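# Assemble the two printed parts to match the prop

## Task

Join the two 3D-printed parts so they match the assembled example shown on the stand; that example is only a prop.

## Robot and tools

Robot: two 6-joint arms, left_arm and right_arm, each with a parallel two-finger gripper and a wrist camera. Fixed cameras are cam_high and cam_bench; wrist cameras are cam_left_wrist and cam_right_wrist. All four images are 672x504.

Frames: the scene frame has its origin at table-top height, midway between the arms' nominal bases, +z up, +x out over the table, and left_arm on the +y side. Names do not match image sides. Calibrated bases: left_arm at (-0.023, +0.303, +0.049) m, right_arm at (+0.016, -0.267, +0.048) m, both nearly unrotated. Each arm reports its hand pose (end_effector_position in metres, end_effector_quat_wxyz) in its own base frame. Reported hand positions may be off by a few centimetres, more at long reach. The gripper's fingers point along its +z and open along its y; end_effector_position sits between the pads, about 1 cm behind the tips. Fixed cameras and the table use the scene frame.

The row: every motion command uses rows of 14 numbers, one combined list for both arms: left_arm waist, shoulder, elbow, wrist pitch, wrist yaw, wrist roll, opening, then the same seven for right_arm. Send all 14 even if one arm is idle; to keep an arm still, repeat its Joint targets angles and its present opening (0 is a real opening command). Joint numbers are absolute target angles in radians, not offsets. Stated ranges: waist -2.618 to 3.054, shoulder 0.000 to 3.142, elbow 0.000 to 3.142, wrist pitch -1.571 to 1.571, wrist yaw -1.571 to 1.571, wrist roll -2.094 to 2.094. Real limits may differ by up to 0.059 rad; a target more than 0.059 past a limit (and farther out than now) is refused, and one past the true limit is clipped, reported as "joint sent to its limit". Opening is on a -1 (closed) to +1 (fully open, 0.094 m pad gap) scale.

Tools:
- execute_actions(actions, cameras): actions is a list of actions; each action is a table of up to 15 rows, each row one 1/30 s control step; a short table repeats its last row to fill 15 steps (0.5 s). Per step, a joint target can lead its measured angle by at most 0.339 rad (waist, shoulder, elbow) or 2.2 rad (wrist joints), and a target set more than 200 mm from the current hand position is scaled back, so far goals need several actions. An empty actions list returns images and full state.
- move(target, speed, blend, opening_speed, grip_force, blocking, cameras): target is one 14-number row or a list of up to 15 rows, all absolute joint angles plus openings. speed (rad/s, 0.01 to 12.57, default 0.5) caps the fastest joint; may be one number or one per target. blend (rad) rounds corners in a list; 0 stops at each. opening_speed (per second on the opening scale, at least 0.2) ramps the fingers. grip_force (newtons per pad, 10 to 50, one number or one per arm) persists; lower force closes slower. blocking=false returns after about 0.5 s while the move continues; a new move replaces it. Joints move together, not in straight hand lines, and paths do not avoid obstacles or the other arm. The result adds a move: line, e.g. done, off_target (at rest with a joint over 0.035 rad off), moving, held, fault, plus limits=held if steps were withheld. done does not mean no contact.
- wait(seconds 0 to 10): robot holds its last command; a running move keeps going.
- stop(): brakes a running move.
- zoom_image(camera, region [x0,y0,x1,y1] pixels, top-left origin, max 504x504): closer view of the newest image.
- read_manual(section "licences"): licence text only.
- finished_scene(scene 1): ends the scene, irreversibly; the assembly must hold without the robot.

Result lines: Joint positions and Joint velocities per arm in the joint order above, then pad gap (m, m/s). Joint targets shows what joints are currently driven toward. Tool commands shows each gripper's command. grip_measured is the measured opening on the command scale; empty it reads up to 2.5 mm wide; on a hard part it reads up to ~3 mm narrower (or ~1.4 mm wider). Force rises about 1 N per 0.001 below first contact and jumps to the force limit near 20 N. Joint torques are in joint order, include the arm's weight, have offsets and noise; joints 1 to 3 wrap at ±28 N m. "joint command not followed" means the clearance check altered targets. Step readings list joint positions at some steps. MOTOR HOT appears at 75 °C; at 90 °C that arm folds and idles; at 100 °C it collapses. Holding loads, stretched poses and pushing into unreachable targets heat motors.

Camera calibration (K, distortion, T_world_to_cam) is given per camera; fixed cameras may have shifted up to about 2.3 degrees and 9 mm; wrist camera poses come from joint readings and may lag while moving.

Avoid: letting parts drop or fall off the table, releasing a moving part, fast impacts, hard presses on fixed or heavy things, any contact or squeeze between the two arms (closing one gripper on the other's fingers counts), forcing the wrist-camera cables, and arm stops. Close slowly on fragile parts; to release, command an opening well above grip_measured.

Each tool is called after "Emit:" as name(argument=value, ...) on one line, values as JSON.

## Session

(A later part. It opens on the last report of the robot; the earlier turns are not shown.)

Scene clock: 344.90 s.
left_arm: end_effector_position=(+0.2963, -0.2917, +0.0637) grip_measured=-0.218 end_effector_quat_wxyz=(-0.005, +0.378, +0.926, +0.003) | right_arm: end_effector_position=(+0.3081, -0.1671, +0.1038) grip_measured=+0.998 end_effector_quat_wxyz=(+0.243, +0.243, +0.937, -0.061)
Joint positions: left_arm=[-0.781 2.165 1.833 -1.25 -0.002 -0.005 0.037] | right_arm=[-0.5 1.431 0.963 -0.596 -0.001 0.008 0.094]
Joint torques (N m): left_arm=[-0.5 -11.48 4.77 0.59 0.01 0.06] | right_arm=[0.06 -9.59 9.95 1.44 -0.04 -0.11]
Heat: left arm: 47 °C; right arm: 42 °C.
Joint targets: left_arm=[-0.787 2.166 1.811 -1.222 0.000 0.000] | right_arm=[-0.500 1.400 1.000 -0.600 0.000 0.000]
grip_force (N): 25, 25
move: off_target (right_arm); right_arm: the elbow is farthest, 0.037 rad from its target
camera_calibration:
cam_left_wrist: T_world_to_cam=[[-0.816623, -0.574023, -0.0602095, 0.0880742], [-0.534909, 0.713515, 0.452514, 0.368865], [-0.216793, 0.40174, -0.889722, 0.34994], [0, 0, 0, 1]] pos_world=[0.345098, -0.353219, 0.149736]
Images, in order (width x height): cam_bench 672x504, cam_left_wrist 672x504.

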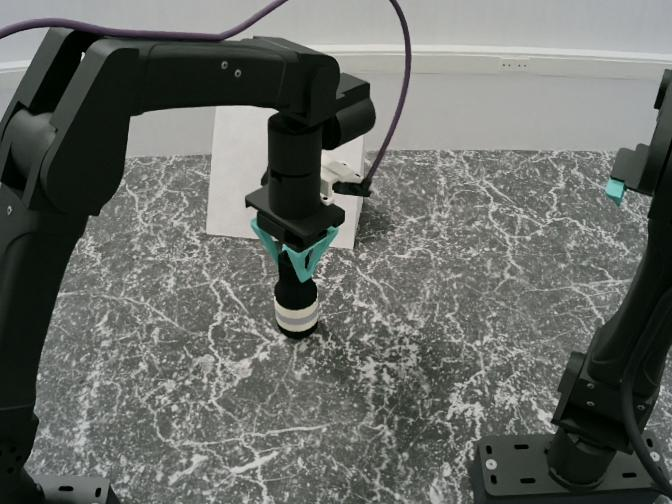

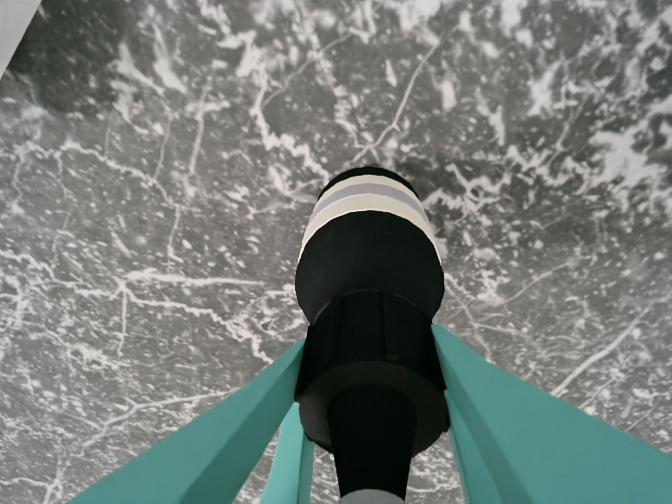

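Emit:
move(target=[-0.787,2.176,1.785,-1.194,0,0,-0.35,-0.5,1.4,1.0,-0.6,0,0,1], speed=0.04, cameras=["cam_bench","cam_left_wrist"])

Emit:
zoom_image(camera="cam_left_wrist", region=[270, 140, 470, 340])

Scene clock: 351.07 s.
left_arm: end_effector_position=(+0.2962, -0.2916, +0.0627) grip_measured=-0.218 end_effector_quat_wxyz=(-0.003, +0.378, +0.926, +0.002) | right_arm: end_effector_position=(+0.3081, -0.1671, +0.1038) grip_measured=+0.998 end_effector_quat_wxyz=(+0.243, +0.243, +0.937, -0.061)
Joint positions: left_arm=[-0.781 2.159 1.82 -1.238 -0.002 -0.005 0.037] | right_arm=[-0.5 1.431 0.963 -0.596 -0.001 0.008 0.094]
Joint torques (N m): left_arm=[-0.51 -10.36 3.84 0.75 0.01 0.07] | right_arm=[0.09 -9.63 9.95 1.43 -0.04 -0.1]
Heat: left arm: 47 °C; right arm: 42 °C.
Joint targets: left_arm=[-0.787 2.176 1.785 -1.194 0.000 0.000] | right_arm=[-0.500 1.400 1.000 -0.600 0.000 0.000]
grip_force (N): 25, 25
move: off_target (left_arm, right_arm); left_arm: the wrist pitch is farthest, 0.044 rad from its target; right_arm: the elbow is farthest, 0.037 rad from its target
camera_calibration:
cam_left_wrist: T_world_to_cam=[[-0.816446, -0.574183, -0.061068, 0.0880086], [-0.536373, 0.714989, 0.448436, 0.370197], [-0.213821, 0.398879, -0.891726, 0.347383], [0, 0, 0, 1]] pos_world=[0.344696, -0.352718, 0.149135]
Images, in order (width x height): cam_bench 672x504, cam_left_wrist 672x504.

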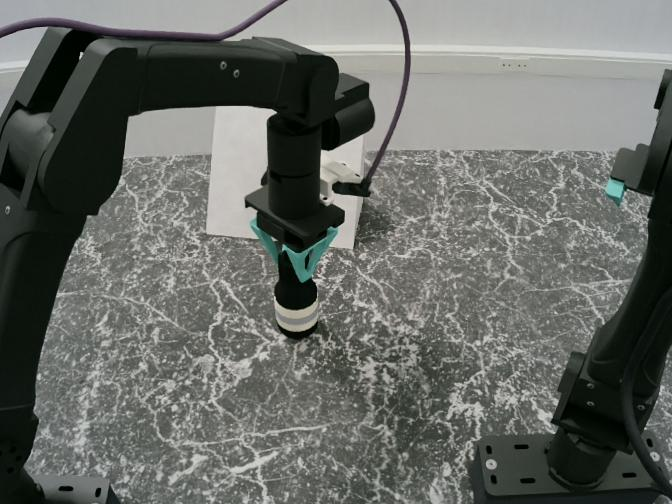

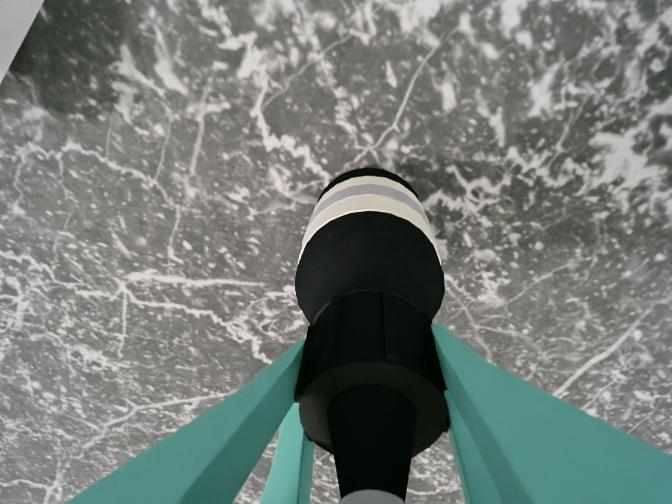

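Scaled by 2.520 from the camera's 672x504 image, which has a finer 960x720 frame.

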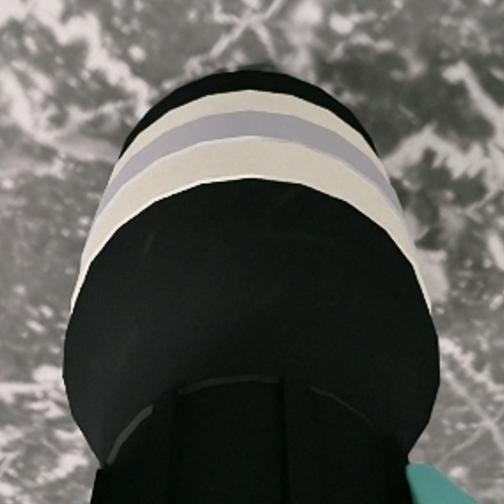

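Emit:
move(target=[-0.787,2.196,1.765,-1.154,0,0,-0.35,-0.5,1.4,1.0,-0.6,0,0,1], speed=0.05, cameras=["cam_left_wrist"])

Emit:
zoom_image(camera="cam_left_wrist", region=[270, 140, 470, 340])

Scene clock: 355.50 s.
left_arm: end_effector_position=(+0.2963, -0.2917, +0.0618) grip_measured=-0.218 end_effector_quat_wxyz=(+0.000, +0.378, +0.926, +0.001) | right_arm: end_effector_position=(+0.3081, -0.1671, +0.1038) grip_measured=+0.998 end_effector_quat_wxyz=(+0.243, +0.243, +0.937, -0.061)
Joint positions: left_arm=[-0.781 2.154 1.809 -1.227 -0.002 -0.005 0.037] | right_arm=[-0.5 1.431 0.963 -0.596 -0.001 0.008 0.094]
Joint torques (N m): left_arm=[-0.5 -8.5 3.19 1.04 0.01 0.06] | right_arm=[0.08 -9.63 9.89 1.44 -0.03 -0.11]
Heat: left arm: 46 °C; right arm: 42 °C.
Joint targets: left_arm=[-0.787 2.196 1.765 -1.154 0.000 0.000] | right_arm=[-0.500 1.400 1.000 -0.600 0.000 0.000]
grip_force (N): 25, 25
move: off_target (left_arm, right_arm); left_arm: the wrist pitch is farthest, 0.073 rad from its target; right_arm: the elbow is farthest, 0.037 rad from its target
camera_calibration:
cam_left_wrist: T_world_to_cam=[[-0.81619, -0.574443, -0.0620441, 0.0878189], [-0.538177, 0.716771, 0.443402, 0.372069], [-0.210238, 0.395291, -0.894173, 0.344745], [0, 0, 0, 1]] pos_world=[0.344394, -0.352516, 0.148734]
Images, in order (width x height): cam_left_wrist 672x504.

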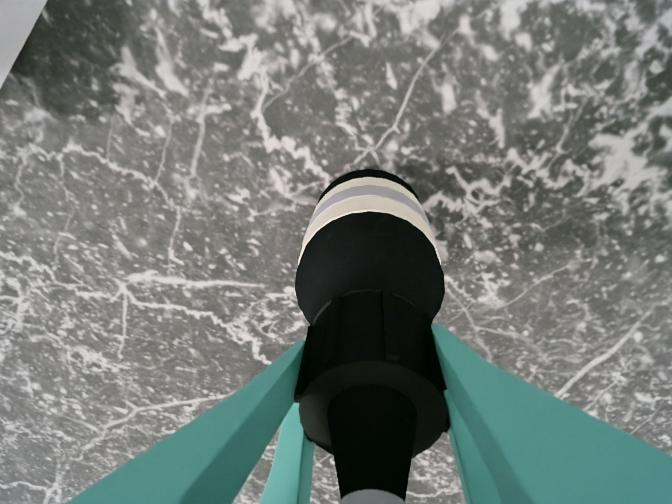

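Scaled by 2.520 from the camera's 672x504 image, which has a finer 960x720 frame.

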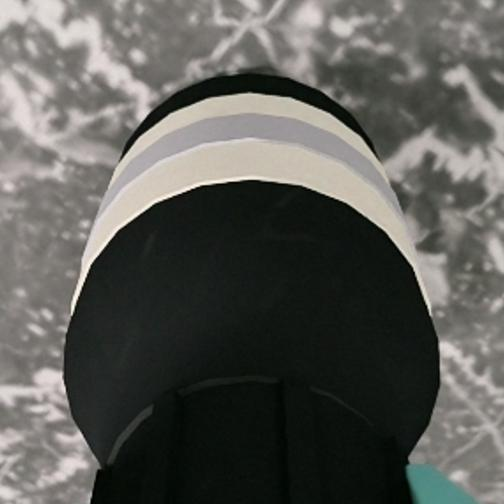

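Emit:
move(target=[[-0.785,2.161,1.809,-1.227,0,0,-0.35,-0.5,1.4,1.0,-0.6,0,0,1],[-0.785,2.161,1.809,-1.227,0,0,0.5,-0.5,1.4,1.0,-0.6,0,0,1]], speed=0.05, opening_speed=0.5, cameras=["cam_left_wrist"])

Scene clock: 361.73 s.
left_arm: end_effector_position=(+0.2961, -0.2915, +0.0625) grip_measured=+0.498 end_effector_quat_wxyz=(+0.000, +0.378, +0.926, +0.001) | right_arm: end_effector_position=(+0.3081, -0.1671, +0.1038) grip_measured=+0.998 end_effector_quat_wxyz=(+0.243, +0.243, +0.937, -0.061)
Joint positions: left_arm=[-0.781 2.153 1.809 -1.228 -0.002 -0.005 0.07] | right_arm=[-0.5 1.431 0.963 -0.596 -0.001 0.008 0.094]
Joint torques (N m): left_arm=[-0.32 -10.89 6.35 0.34 0.01 0.06] | right_arm=[0.09 -9.58 9.92 1.44 -0.05 -0.09]
Heat: left arm: 46 °C; right arm: 42 °C.
Joint targets: left_arm=[-0.785 2.161 1.809 -1.227 0.000 0.000] | right_arm=[-0.500 1.400 1.000 -0.600 0.000 0.000]
grip_force (N): 25, 25
move: off_target (right_arm); right_arm: the elbow is farthest, 0.037 rad from its target
camera_calibration:
cam_left_wrist: T_world_to_cam=[[-0.81619, -0.574443, -0.0620441, 0.0878078], [-0.538177, 0.716771, 0.443402, 0.371552], [-0.210238, 0.395291, -0.894173, 0.345161], [0, 0, 0, 1]] pos_world=[0.344194, -0.352316, 0.149334]
Images, in order (width x height): cam_left_wrist 672x504.

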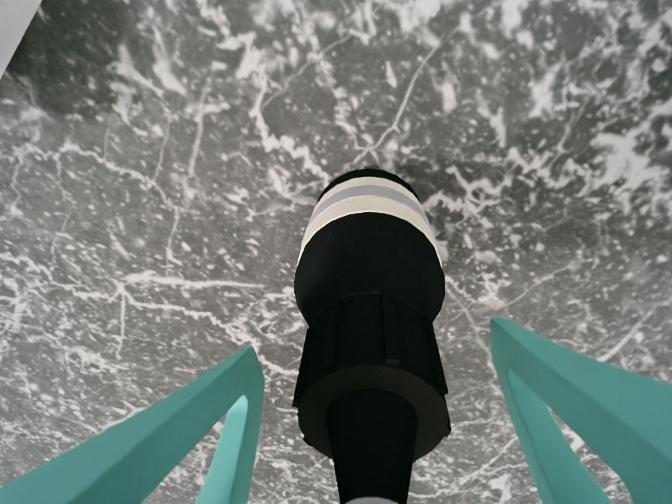

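Emit:
move(target=[[-0.783,2.172,1.935,-1.35,0,0,0.5,-0.5,1.4,1.0,-0.6,0,0,1],[-0.783,2.165,2.08,-1.49,0,0,0.5,-0.5,1.4,1.0,-0.6,0,0,1],[-0.2,2.1,2.05,-1.5,0,0,0.5,-0.5,1.4,1.0,-0.6,0,0,1]], speed=[0.15,0.2,0.5], blend=[0.01,0.01,0], cameras=["cam_bench","cam_high"])

Emit:
zoom_image(camera="cam_bench", region=[220, 90, 360, 350])

Scene clock: 371.27 s.
left_arm: end_effector_position=(+0.4048, -0.0784, +0.1315) grip_measured=+0.498 end_effector_quat_wxyz=(+0.005, +0.094, +0.996, +0.000) | right_arm: end_effector_position=(+0.3081, -0.1671, +0.1038) grip_measured=+0.998 end_effector_quat_wxyz=(+0.243, +0.243, +0.937, -0.061)
Joint positions: left_arm=[-0.194 2.133 2.053 -1.48 -0.001 -0.005 0.07] | right_arm=[-0.5 1.431 0.963 -0.596 -0.001 0.008 0.094]
Joint torques (N m): left_arm=[-0.54 -13.89 6.06 0.18 0 0.06] | right_arm=[0.05 -9.62 9.96 1.44 -0.05 -0.11]
Heat: left arm: 47 °C; right arm: 42 °C.
Joint targets: left_arm=[-0.200 2.100 2.050 -1.500 0.000 0.000] | right_arm=[-0.500 1.400 1.000 -0.600 0.000 0.000]
grip_force (N): 25, 25
move: off_target (right_arm); right_arm: the elbow is farthest, 0.037 rad from its target
Images, in order (width x height): cam_high 672x504, cam_bench 672x504.

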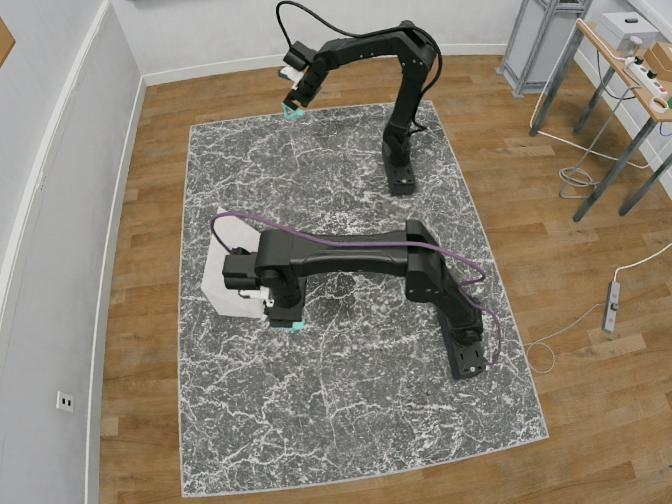

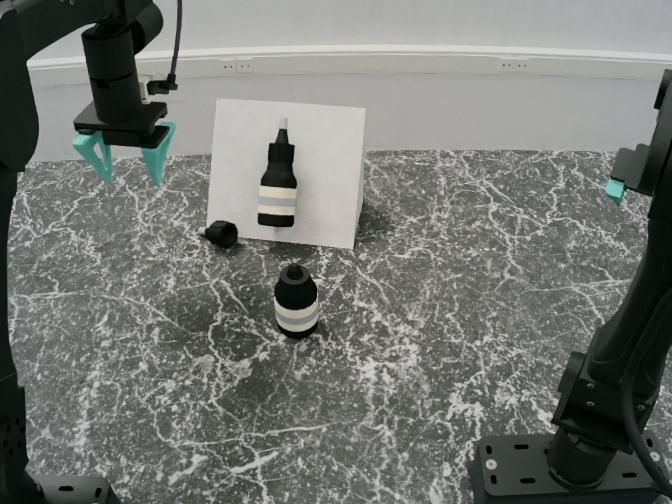

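Scaled by 1.938 from the camera's 672x504 image, which has a finer 960x720 frame.

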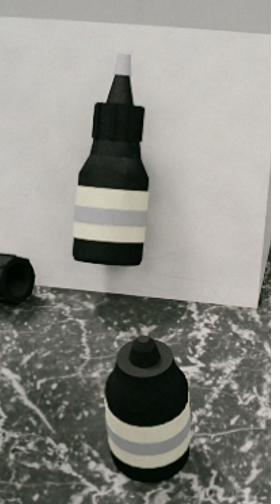

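Emit:
zoom_image(camera="cam_bench", region=[180, 200, 260, 270])

Emit:
execute_actions(actions=[])

Scaled by 6.300 from the camera's 672x504 image, which has a finer 960x720 frame.

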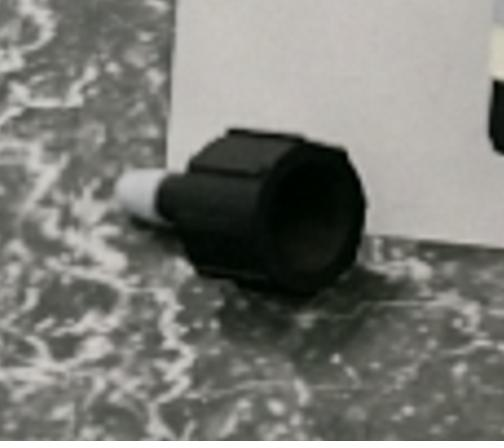

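Scene clock: 375.83 s.
left_arm: end_effector_position=(+0.4048, -0.0784, +0.1315) grip_measured=+0.498 end_effector_quat_wxyz=(+0.005, +0.094, +0.996, +0.000) | right_arm: end_effector_position=(+0.3081, -0.1671, +0.1038) grip_measured=+0.998 end_effector_quat_wxyz=(+0.243, +0.243, +0.937, -0.061)
Joint positions: left_arm=[-0.194 2.133 2.053 -1.48 -0.001 -0.005 0.07] | right_arm=[-0.5 1.431 0.963 -0.596 -0.001 0.008 0.094]
Joint velocities: within noise
Joint torques (N m): left_arm=[-0.5 -13.89 6.06 0.17 0 0.06] | right_arm=[0.08 -9.61 9.96 1.44 -0.03 -0.11]
Motor temperatures (°C): left_arm=[30 45 47 37 30 27 28] | right_arm=[29 37 42 36 30 28 32]
Heat: left arm: 47 °C; right arm: 42 °C.
Joint targets: left_arm=[-0.200 2.100 2.050 -1.500 0.000 0.000] | right_arm=[-0.500 1.400 1.000 -0.600 0.000 0.000]
Tool commands: left_gripper/opening=+0.5 right_gripper/opening=+1.0
grip_force (N): 25, 25
camera_calibration:
cam_left_wrist: T_world_to_cam=[[-0.361355, -0.93027, -0.0634075, 0.0914795], [-0.849911, 0.300645, 0.432739, 0.341613], [-0.383501, 0.210263, -0.899286, 0.401831], [0, 0, 0, 1]] pos_world=[0.4775, -0.102094, 0.219332]
cam_right_wrist: T_world_to_cam=[[-0.591728, -0.794596, -0.135924, 0.0747919], [-0.796045, 0.602551, -0.0569603, 0.38086], [0.127161, 0.0744964, -0.989081, 0.186579], [0, 0, 0, 1]] pos_world=[0.323712, -0.183957, 0.216401]

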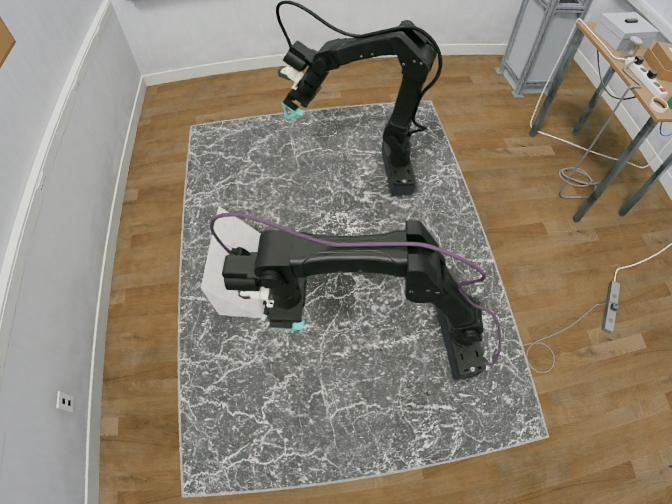

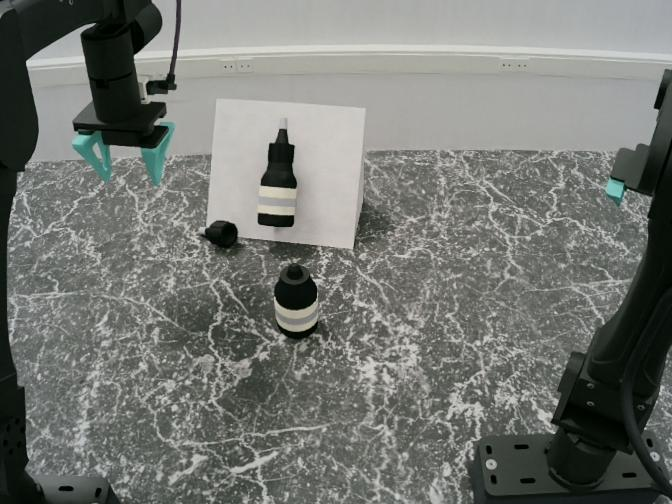

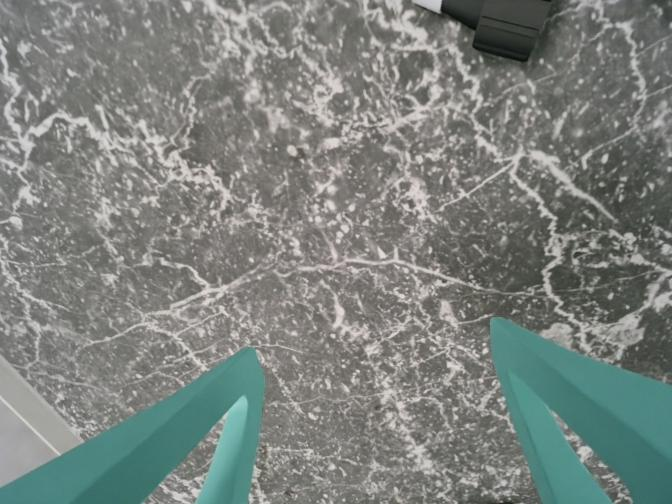

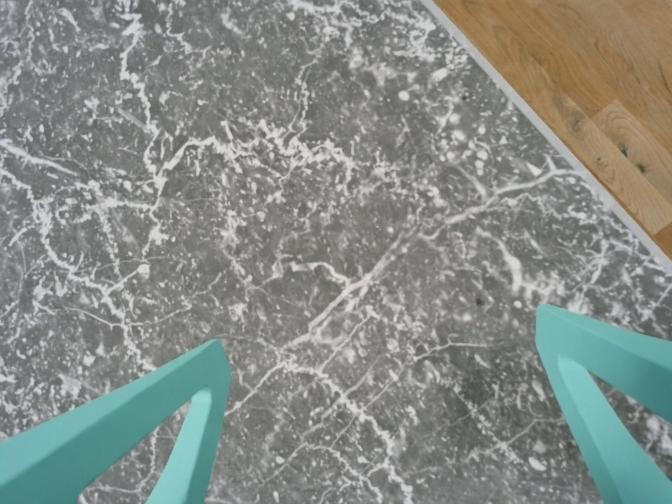

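Emit:
move(target=[-0.37,2.17,2.08,-1.48,0,0,0.5,-0.5,1.4,1.0,-0.6,0,0,1], speed=0.3, cameras=["cam_left_wrist","cam_high","cam_bench"])

Emit:
zoom_image(camera="cam_left_wrist", region=[200, 0, 504, 250])

Scene clock: 399.67 s.
left_arm: end_effector_position=(+0.3847, -0.1489, +0.1228) grip_measured=+0.498 end_effector_quat_wxyz=(-0.006, +0.183, +0.983, +0.002) | right_arm: end_effector_position=(+0.3081, -0.1671, +0.1038) grip_measured=+0.998 end_effector_quat_wxyz=(+0.243, +0.243, +0.937, -0.061)
Joint positions: left_arm=[-0.372 2.156 2.053 -1.48 -0.001 -0.005 0.07] | right_arm=[-0.5 1.431 0.963 -0.596 -0.001 0.008 0.094]
Joint torques (N m): left_arm=[0.14 -10.47 8.35 0.31 0 0.06] | right_arm=[0.09 -9.57 9.94 1.43 -0.04 -0.08]
Motor temperatures (°C): left_arm=[29 50 48 36 30 27 28] | right_arm=[29 37 42 35 30 28 32]
Heat: left arm: 50 °C; right arm: 42 °C.
Joint targets: left_arm=[-0.370 2.170 2.080 -1.480 0.000 0.000] | right_arm=[-0.500 1.400 1.000 -0.600 0.000 0.000]
grip_force (N): 25, 25
move: off_target (right_arm); right_arm: the elbow is farthest, 0.037 rad from its target
camera_calibration:
cam_left_wrist: T_world_to_cam=[[-0.521744, -0.851026, -0.0594721, 0.0909981], [-0.774056, 0.442943, 0.45237, 0.339124], [-0.358636, 0.282056, -0.889845, 0.401118], [0, 0, 0, 1]] pos_world=[0.453834, -0.185909, 0.208935]
Images, in order (width x height): cam_high 672x504, cam_bench 672x504, cam_left_wrist 672x504.

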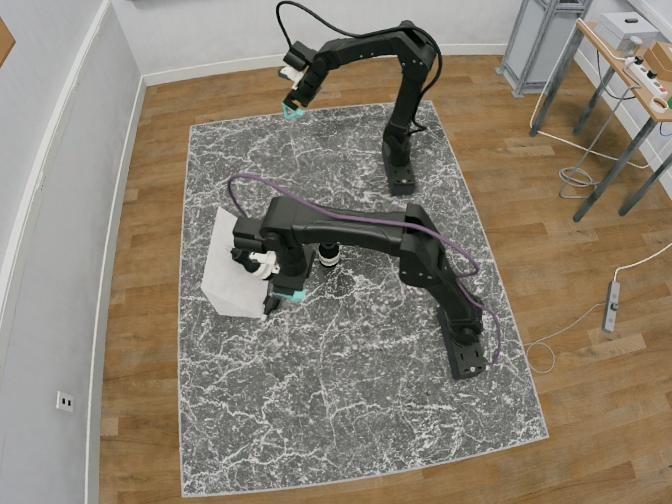

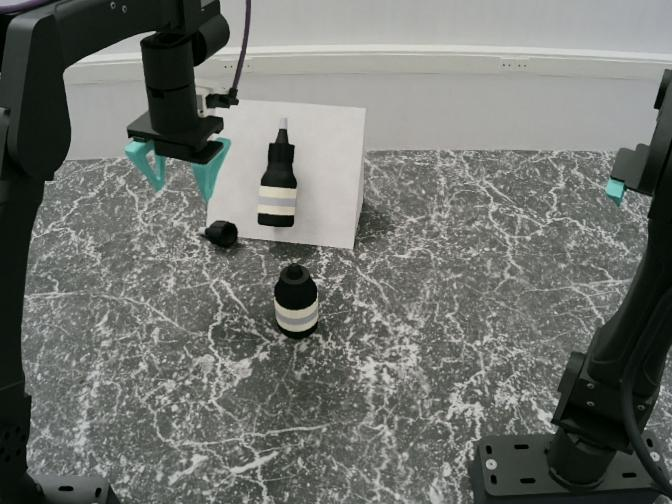

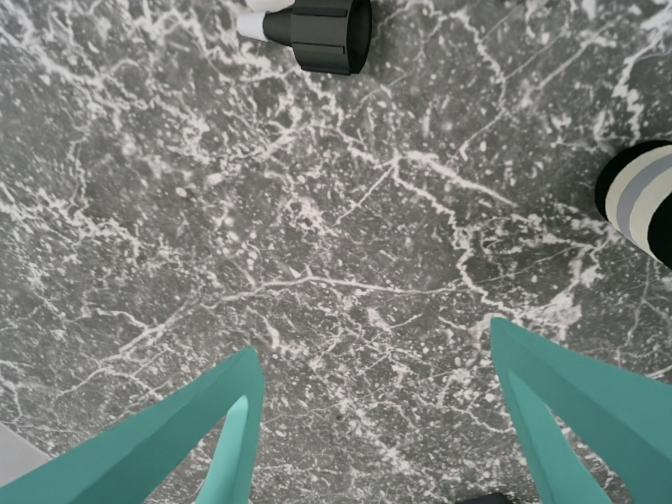

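Scaled by 1.658 from the camera's 672x504 image, which has a finer 960x720 frame.

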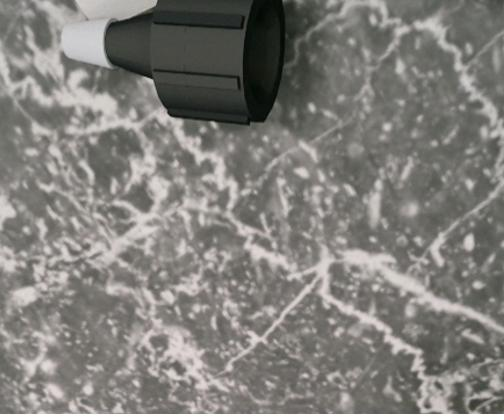

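Emit:
move(target=[-0.37,1.67,1.50,-0.978,0,0,0.5,-0.5,1.4,1.0,-0.6,0,0,1], speed=0.4, cameras=["cam_left_wrist"])

Emit:
zoom_image(camera="cam_left_wrist", region=[180, 60, 480, 300])

Scene clock: 423.07 s.
left_arm: end_effector_position=(+0.3738, -0.1447, +0.1651) grip_measured=+0.498 end_effector_quat_wxyz=(+0.193, +0.179, +0.964, -0.036) | right_arm: end_effector_position=(+0.3081, -0.1671, +0.1038) grip_measured=+0.998 end_effector_quat_wxyz=(+0.243, +0.243, +0.937, -0.061)
Joint positions: left_arm=[-0.372 1.694 1.516 -0.997 -0.001 -0.005 0.07] | right_arm=[-0.5 1.431 0.963 -0.596 -0.001 0.008 0.094]
Joint torques (N m): left_arm=[0.2 -10.14 5.78 1.25 0 0.06] | right_arm=[0.06 -9.59 9.94 1.44 -0.03 -0.1]
Heat: left arm: 49 °C; right arm: 42 °C.
Joint targets: left_arm=[-0.370 1.670 1.500 -0.978 0.000 0.000] | right_arm=[-0.500 1.400 1.000 -0.600 0.000 0.000]
grip_force (N): 25, 25
move: off_target (right_arm); right_arm: the elbow is farthest, 0.037 rad from its target
camera_calibration:
cam_left_wrist: T_world_to_cam=[[-0.486297, -0.864871, -0.124552, 0.0869435], [-0.873787, 0.481884, 0.0654529, 0.416586], [0.00341126, 0.140661, -0.990052, 0.294315], [0, 0, 0, 1]] pos_world=[0.405283, -0.16695, 0.27495]
Images, in order (width x height): cam_left_wrist 672x504.

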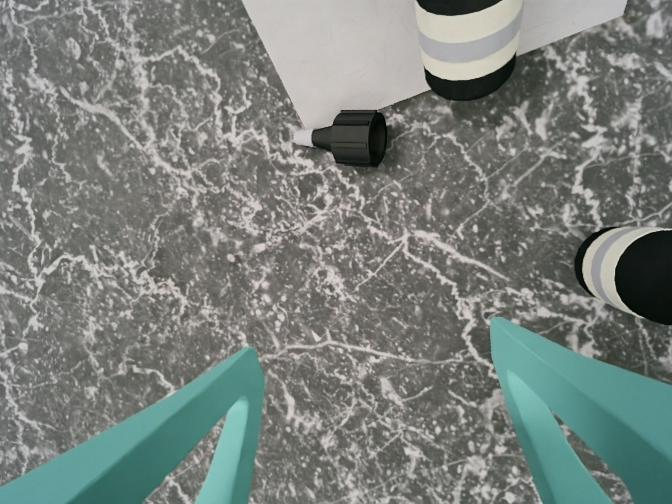

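Scaled by 1.680 from the camera's 672x504 image, which has a finer 960x720 frame.

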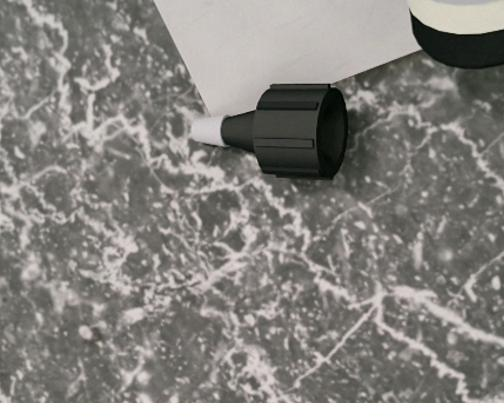

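Emit:
move(target=[-0.322,2.04,1.55,-0.697,0,0.27,1,-0.5,1.4,1.0,-0.6,0,0,1], speed=0.3, cameras=["cam_left_wrist","cam_bench","cam_high"])

Scene clock: 453.63 s.
left_arm: end_effector_position=(+0.4404, -0.1484, +0.0518) grip_measured=+0.998 end_effector_quat_wxyz=(+0.171, +0.287, +0.943, -0.005) | right_arm: end_effector_position=(+0.3081, -0.1671, +0.1038) grip_measured=+0.998 end_effector_quat_wxyz=(+0.243, +0.243, +0.937, -0.061)
Joint positions: left_arm=[-0.328 2.032 1.521 -0.717 -0.001 0.263 0.094] | right_arm=[-0.5 1.431 0.963 -0.596 -0.001 0.008 0.094]
Joint torques (N m): left_arm=[0.47 -10.36 8.95 1.19 0 0.07] | right_arm=[0.06 -9.62 9.95 1.46 -0.03 -0.11]
Motor temperatures (°C): left_arm=[29 44 46 38 30 27 27] | right_arm=[29 37 42 35 29 28 32]
Heat: left arm: 46 °C; right arm: 42 °C.
Joint targets: left_arm=[-0.322 2.040 1.550 -0.697 0.000 0.270] | right_arm=[-0.500 1.400 1.000 -0.600 0.000 0.000]
grip_force (N): 25, 25
move: off_target (right_arm); right_arm: the elbow is farthest, 0.037 rad from its target
camera_calibration:
cam_left_wrist: T_world_to_cam=[[-0.653497, -0.729318, -0.202577, 0.199766], [-0.756438, 0.638891, 0.140072, 0.451688], [0.0272675, 0.244774, -0.969197, 0.186369], [0, 0, 0, 1]] pos_world=[0.467139, -0.188505, 0.157828]
Images, in order (width x height): cam_high 672x504, cam_bench 672x504, cam_left_wrist 672x504.

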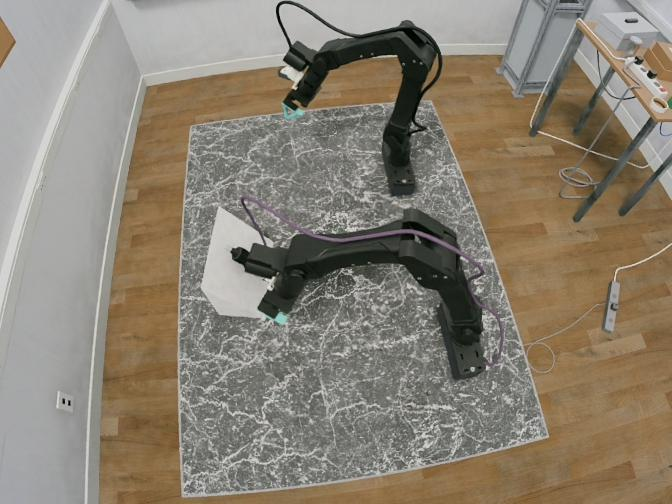

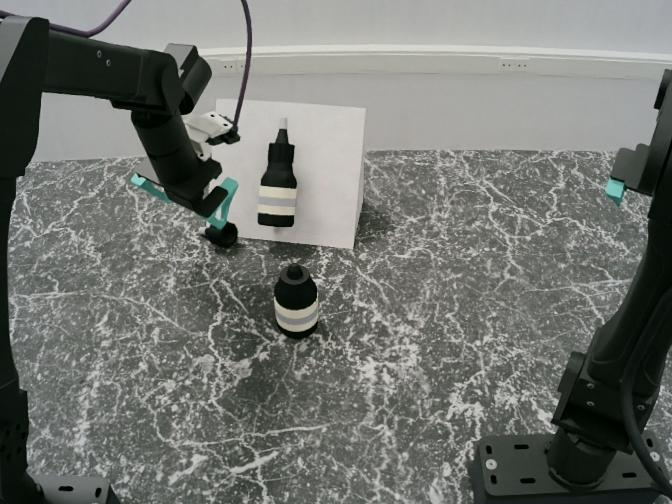

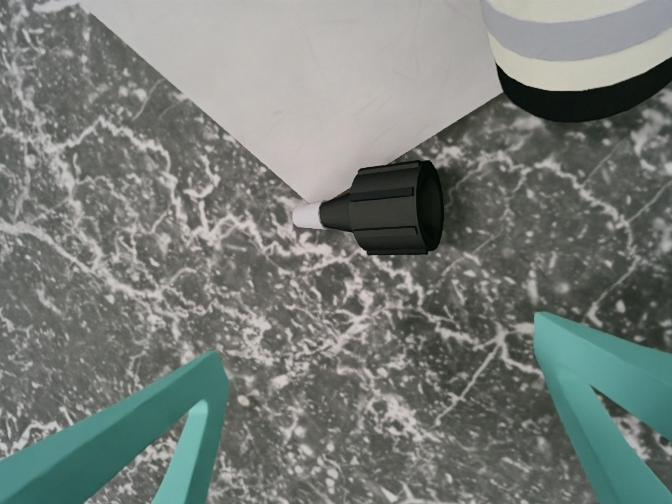

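Emit:
move(target=[-0.318,2.20,1.60,-0.58,0,0.27,1,-0.5,1.4,1.0,-0.6,0,0,1], speed=0.15, cameras=["cam_left_wrist","cam_bench"])

Scene clock: 464.63 s.
left_arm: end_effector_position=(+0.4684, -0.1566, +0.0074) grip_measured=+0.998 end_effector_quat_wxyz=(+0.177, +0.286, +0.942, -0.005) | right_arm: end_effector_position=(+0.3081, -0.1671, +0.1038) grip_measured=+0.998 end_effector_quat_wxyz=(+0.243, +0.243, +0.937, -0.061)
Joint positions: left_arm=[-0.325 2.184 1.57 -0.601 -0.001 0.264 0.094] | right_arm=[-0.5 1.431 0.963 -0.596 -0.001 0.008 0.094]
Joint torques (N m): left_arm=[0.5 -10.85 8.91 1.2 0 0.07] | right_arm=[0.09 -9.61 9.95 1.44 -0.03 -0.1]
Heat: left arm: 47 °C; right arm: 42 °C.
Joint targets: left_arm=[-0.318 2.200 1.600 -0.580 0.000 0.270] | right_arm=[-0.500 1.400 1.000 -0.600 0.000 0.000]
grip_force (N): 25, 25
move: off_target (right_arm); right_arm: the elbow is farthest, 0.037 rad from its target
camera_calibration:
cam_left_wrist: T_world_to_cam=[[-0.649699, -0.731318, -0.207524, 0.201107], [-0.759239, 0.637902, 0.128985, 0.485565], [0.0380515, 0.241362, -0.969689, 0.138934], [0, 0, 0, 1]] pos_world=[0.494032, -0.196203, 0.113827]
Images, in order (width x height): cam_bench 672x504, cam_left_wrist 672x504.

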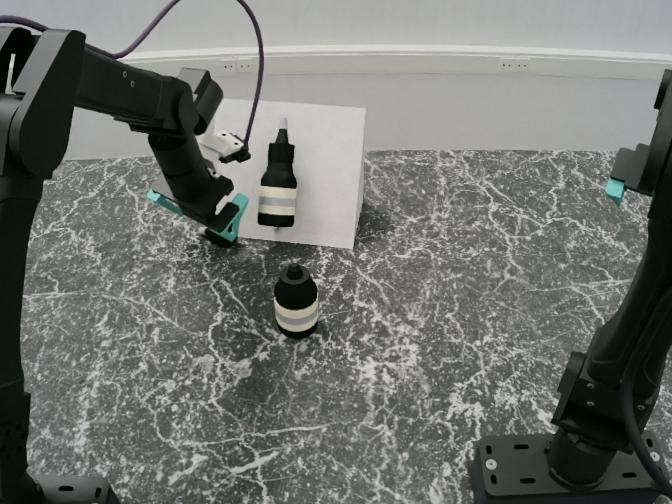

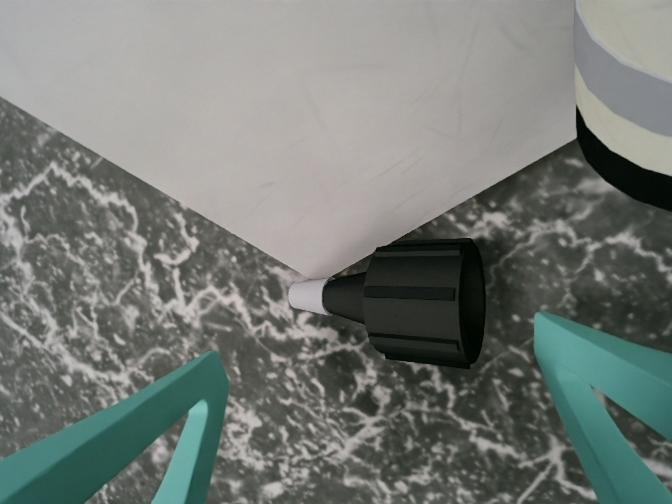

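Emit:
move(target=[-0.318,2.312,1.622,-0.495,0,0.27,1,-0.5,1.4,1.0,-0.6,0,0,1], speed=0.1, cameras=["cam_left_wrist","cam_bench"])

Scene clock: 471.80 s.
left_arm: end_effector_position=(+0.4846, -0.1606, -0.0221) grip_measured=+0.998 end_effector_quat_wxyz=(+0.184, +0.285, +0.941, -0.005) | right_arm: end_effector_position=(+0.3081, -0.1671, +0.1038) grip_measured=+0.998 end_effector_quat_wxyz=(+0.243, +0.243, +0.937, -0.061)
Joint positions: left_arm=[-0.322 2.28 1.6 -0.521 -0.001 0.265 0.094] | right_arm=[-0.5 1.431 0.963 -0.596 -0.001 0.008 0.094]
Joint torques (N m): left_arm=[0.35 -10.24 8.17 1.27 0 0.06] | right_arm=[0.01 -9.61 9.92 1.42 -0.05 -0.11]
Heat: left arm: 49 °C; right arm: 42 °C.
Joint targets: left_arm=[-0.318 2.312 1.622 -0.495 0.000 0.270] | right_arm=[-0.500 1.400 1.000 -0.600 0.000 0.000]
grip_force (N): 25, 25
move: off_target (right_arm); right_arm: the elbow is farthest, 0.037 rad from its target
camera_calibration:
cam_left_wrist: T_world_to_cam=[[-0.645696, -0.733249, -0.213125, 0.200194], [-0.761927, 0.637118, 0.116398, 0.505048], [0.0504364, 0.237543, -0.970067, 0.104061], [0, 0, 0, 1]] pos_world=[0.508826, -0.199701, 0.0848256]
Images, in order (width x height): cam_bench 672x504, cam_left_wrist 672x504.

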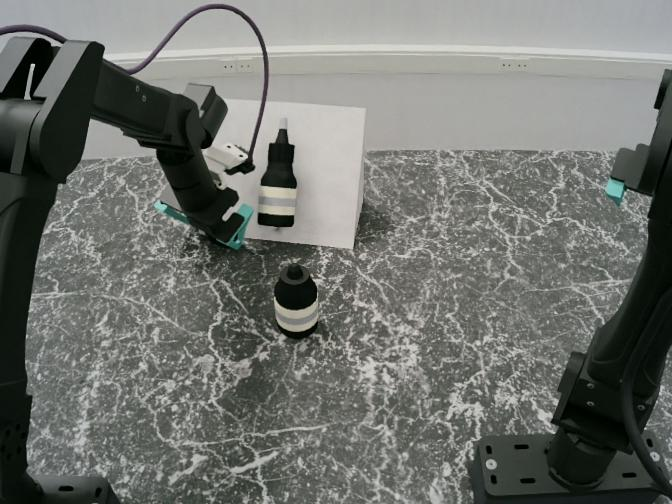

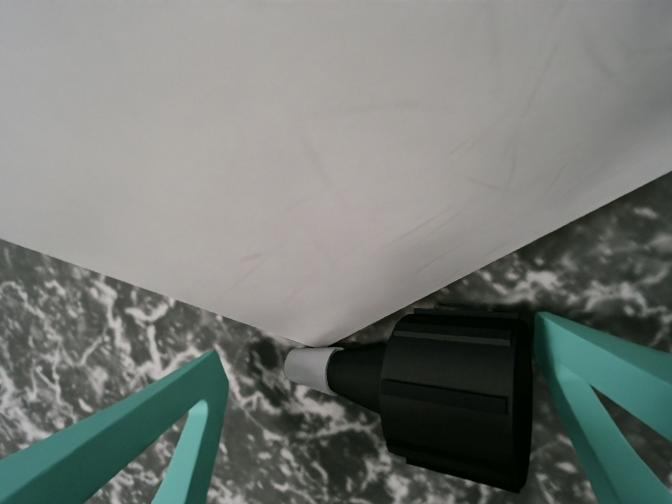

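Emit:
move(target=[-0.322,2.295,1.61,-0.51,0,0.27,0.2,-0.5,1.4,1.0,-0.6,0,0,1], speed=0.1, grip_force=[12,25], opening_speed=0.3, cameras=["cam_left_wrist","cam_bench"])

Scene clock: 479.23 s.
left_arm: end_effector_position=(+0.4846, -0.1606, -0.0221) grip_measured=+0.450 end_effector_quat_wxyz=(+0.184, +0.285, +0.941, -0.005) | right_arm: end_effector_position=(+0.3081, -0.1671, +0.1038) grip_measured=+0.998 end_effector_quat_wxyz=(+0.243, +0.243, +0.937, -0.061)
Joint positions: left_arm=[-0.322 2.28 1.6 -0.521 -0.001 0.265 0.068] | right_arm=[-0.5 1.431 0.963 -0.596 -0.001 0.008 0.094]
Joint torques (N m): left_arm=[0.02 -11.45 7.21 1.13 0 0.06] | right_arm=[0.05 -9.62 9.96 1.45 -0.03 -0.09]
Heat: left arm: 48 °C; right arm: 42 °C.
Joint targets: left_arm=[-0.322 2.295 1.610 -0.510 0.000 0.270] | right_arm=[-0.500 1.400 1.000 -0.600 0.000 0.000]
grip_force (N): 12, 25
move: off_target (right_arm); right_arm: the elbow is farthest, 0.037 rad from its target
camera_calibration:
cam_left_wrist: T_world_to_cam=[[-0.646003, -0.732953, -0.213215, 0.200344], [-0.76166, 0.637422, 0.116476, 0.50503], [0.0505366, 0.237641, -0.970037, 0.104051], [0, 0, 0, 1]] pos_world=[0.508826, -0.199801, 0.0848257]
Images, in order (width x height): cam_bench 672x504, cam_left_wrist 672x504.

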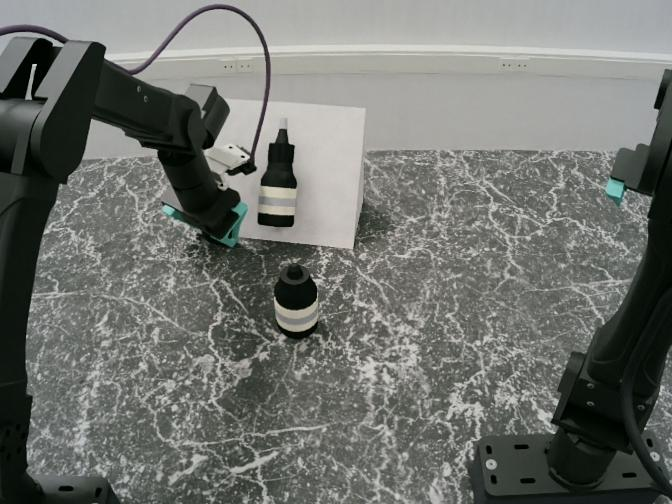

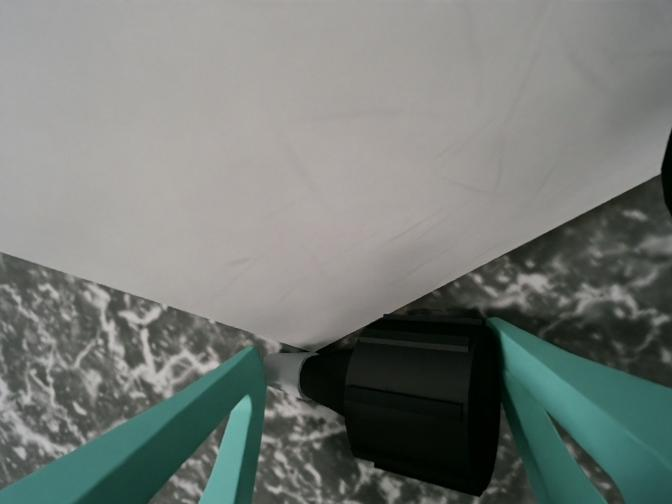

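Emit:
move(target=[[-0.322,2.13,1.57,-0.60,0,0.27,0.2,-0.5,1.4,1.0,-0.6,0,0,1],[-0.1,1.9654,1.42,-1.0,0,0.27,0.2,-0.5,1.4,1.0,-0.6,0,0,1],[0.0,1.9654,1.42,-1.0,0,1.57,0.2,-0.5,1.4,1.0,-0.6,0,0,1]], speed=[0.1,0.25,0.5], cameras=["cam_left_wrist","cam_bench"])

Scene clock: 506.37 s.
left_arm: end_effector_position=(+0.3744, -0.0009, +0.0279) grip_measured=+0.444 end_effector_quat_wxyz=(+0.008, +0.705, +0.709, +0.009) | right_arm: end_effector_position=(+0.3081, -0.1671, +0.1038) grip_measured=+0.998 end_effector_quat_wxyz=(+0.243, +0.243, +0.937, -0.061)
Joint positions: left_arm=[-0.006 1.998 1.433 -0.981 -0.001 1.56 0.068] | right_arm=[-0.5 1.431 0.963 -0.596 -0.001 0.008 0.094]
Joint torques (N m): left_arm=[0.47 -12.6 5.18 0.21 0 0.11] | right_arm=[0.03 -9.58 9.98 1.44 -0.05 -0.1]
Motor temperatures (°C): left_arm=[29 49 47 37 30 27 27] | right_arm=[29 37 42 34 29 28 32]
Heat: left arm: 49 °C; right arm: 42 °C.
Joint targets: left_arm=[0.000 1.965 1.420 -1.000 0.000 1.570] | right_arm=[-0.500 1.400 1.000 -0.600 0.000 0.000]
grip_force (N): 12, 25
move: off_target (right_arm); right_arm: the elbow is farthest, 0.037 rad from its target
camera_calibration:
cam_left_wrist: T_world_to_cam=[[-0.980872, 0.175468, -0.0842741, 0.37957], [0.120313, 0.886834, 0.44615, -0.0256565], [0.153022, 0.427477, -0.890981, 0.079817], [0, 0, 0, 1]] pos_world=[0.363182, -0.0779691, 0.11455]
Images, in order (width x height): cam_bench 672x504, cam_left_wrist 672x504.

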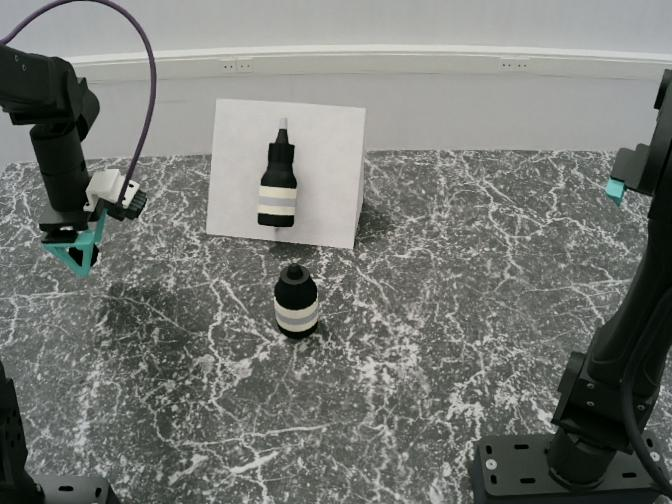

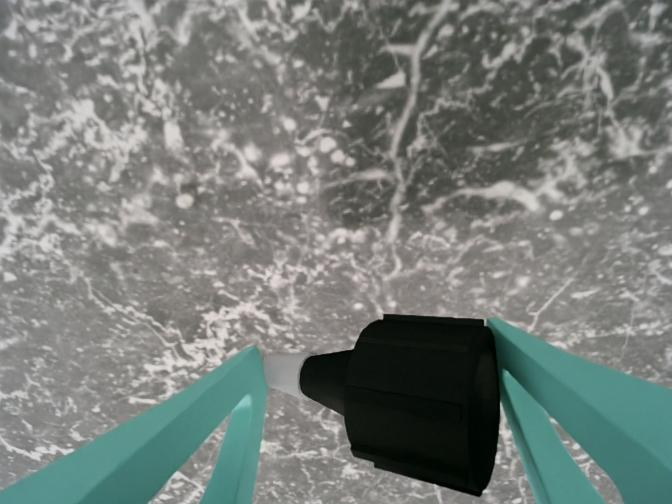

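Emit:
move(target=[0.0,2.033,1.326,-0.855,0,1.57,0.2,-0.5,1.4,1.0,-0.6,0,0,1], speed=0.1, cameras=["cam_left_wrist","cam_bench"])

Emit:
zoom_image(camera="cam_bench", region=[20, 200, 140, 320])

Scene clock: 514.30 s.
left_arm: end_effector_position=(+0.3684, -0.0009, -0.0012) grip_measured=+0.444 end_effector_quat_wxyz=(+0.008, +0.705, +0.709, +0.009) | right_arm: end_effector_position=(+0.3081, -0.1671, +0.1038) grip_measured=+0.998 end_effector_quat_wxyz=(+0.243, +0.243, +0.937, -0.061)
Joint positions: left_arm=[-0.006 2.018 1.339 -0.867 -0.001 1.56 0.068] | right_arm=[-0.5 1.431 0.963 -0.596 -0.001 0.008 0.094]
Joint torques (N m): left_arm=[0.49 -8.96 5.01 0.53 0 0.11] | right_arm=[0.08 -9.62 9.91 1.44 -0.04 -0.1]
Heat: left arm: 48 °C; right arm: 42 °C.
Joint targets: left_arm=[0.000 2.033 1.326 -0.855 0.000 1.570] | right_arm=[-0.500 1.400 1.000 -0.600 0.000 0.000]
grip_force (N): 12, 25
move: off_target (right_arm); right_arm: the elbow is farthest, 0.037 rad from its target
camera_calibration:
cam_left_wrist: T_world_to_cam=[[-0.98084, 0.175823, -0.0839047, 0.371102], [0.120805, 0.886797, 0.446091, -0.0122014], [0.15284, 0.427408, -0.891046, 0.0548452], [0, 0, 0, 1]] pos_world=[0.357082, -0.0778694, 0.0854497]
Images, in order (width x height): cam_bench 672x504, cam_left_wrist 672x504.

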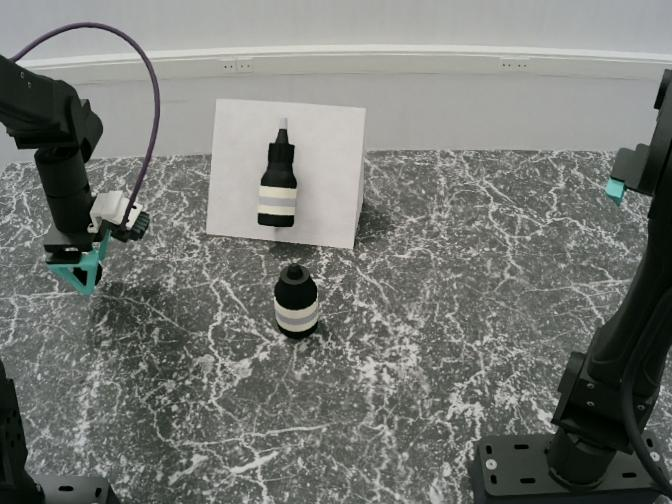

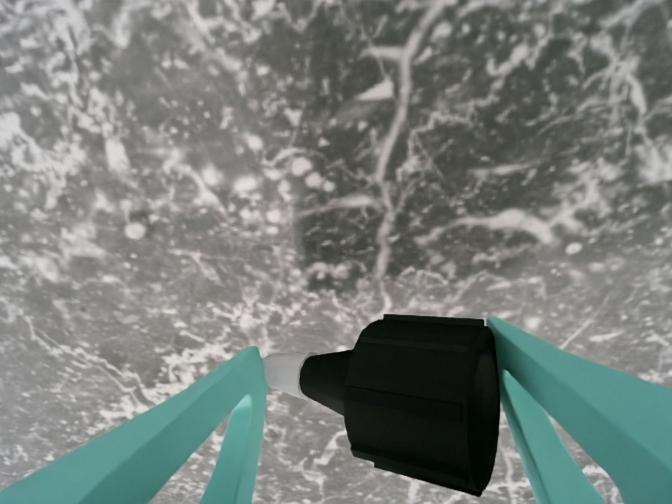

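Scaled by 4.200 from the camera's 672x504 image, which has a finer 960x720 frame.

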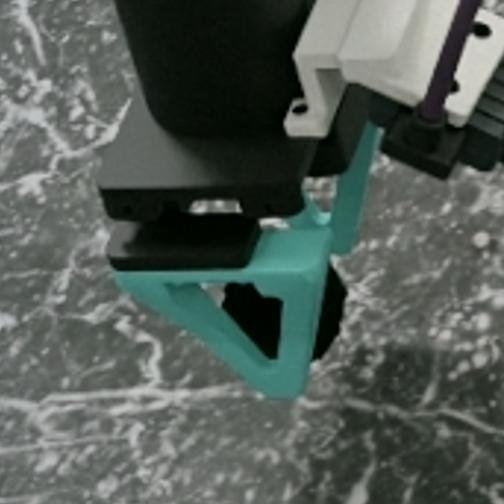

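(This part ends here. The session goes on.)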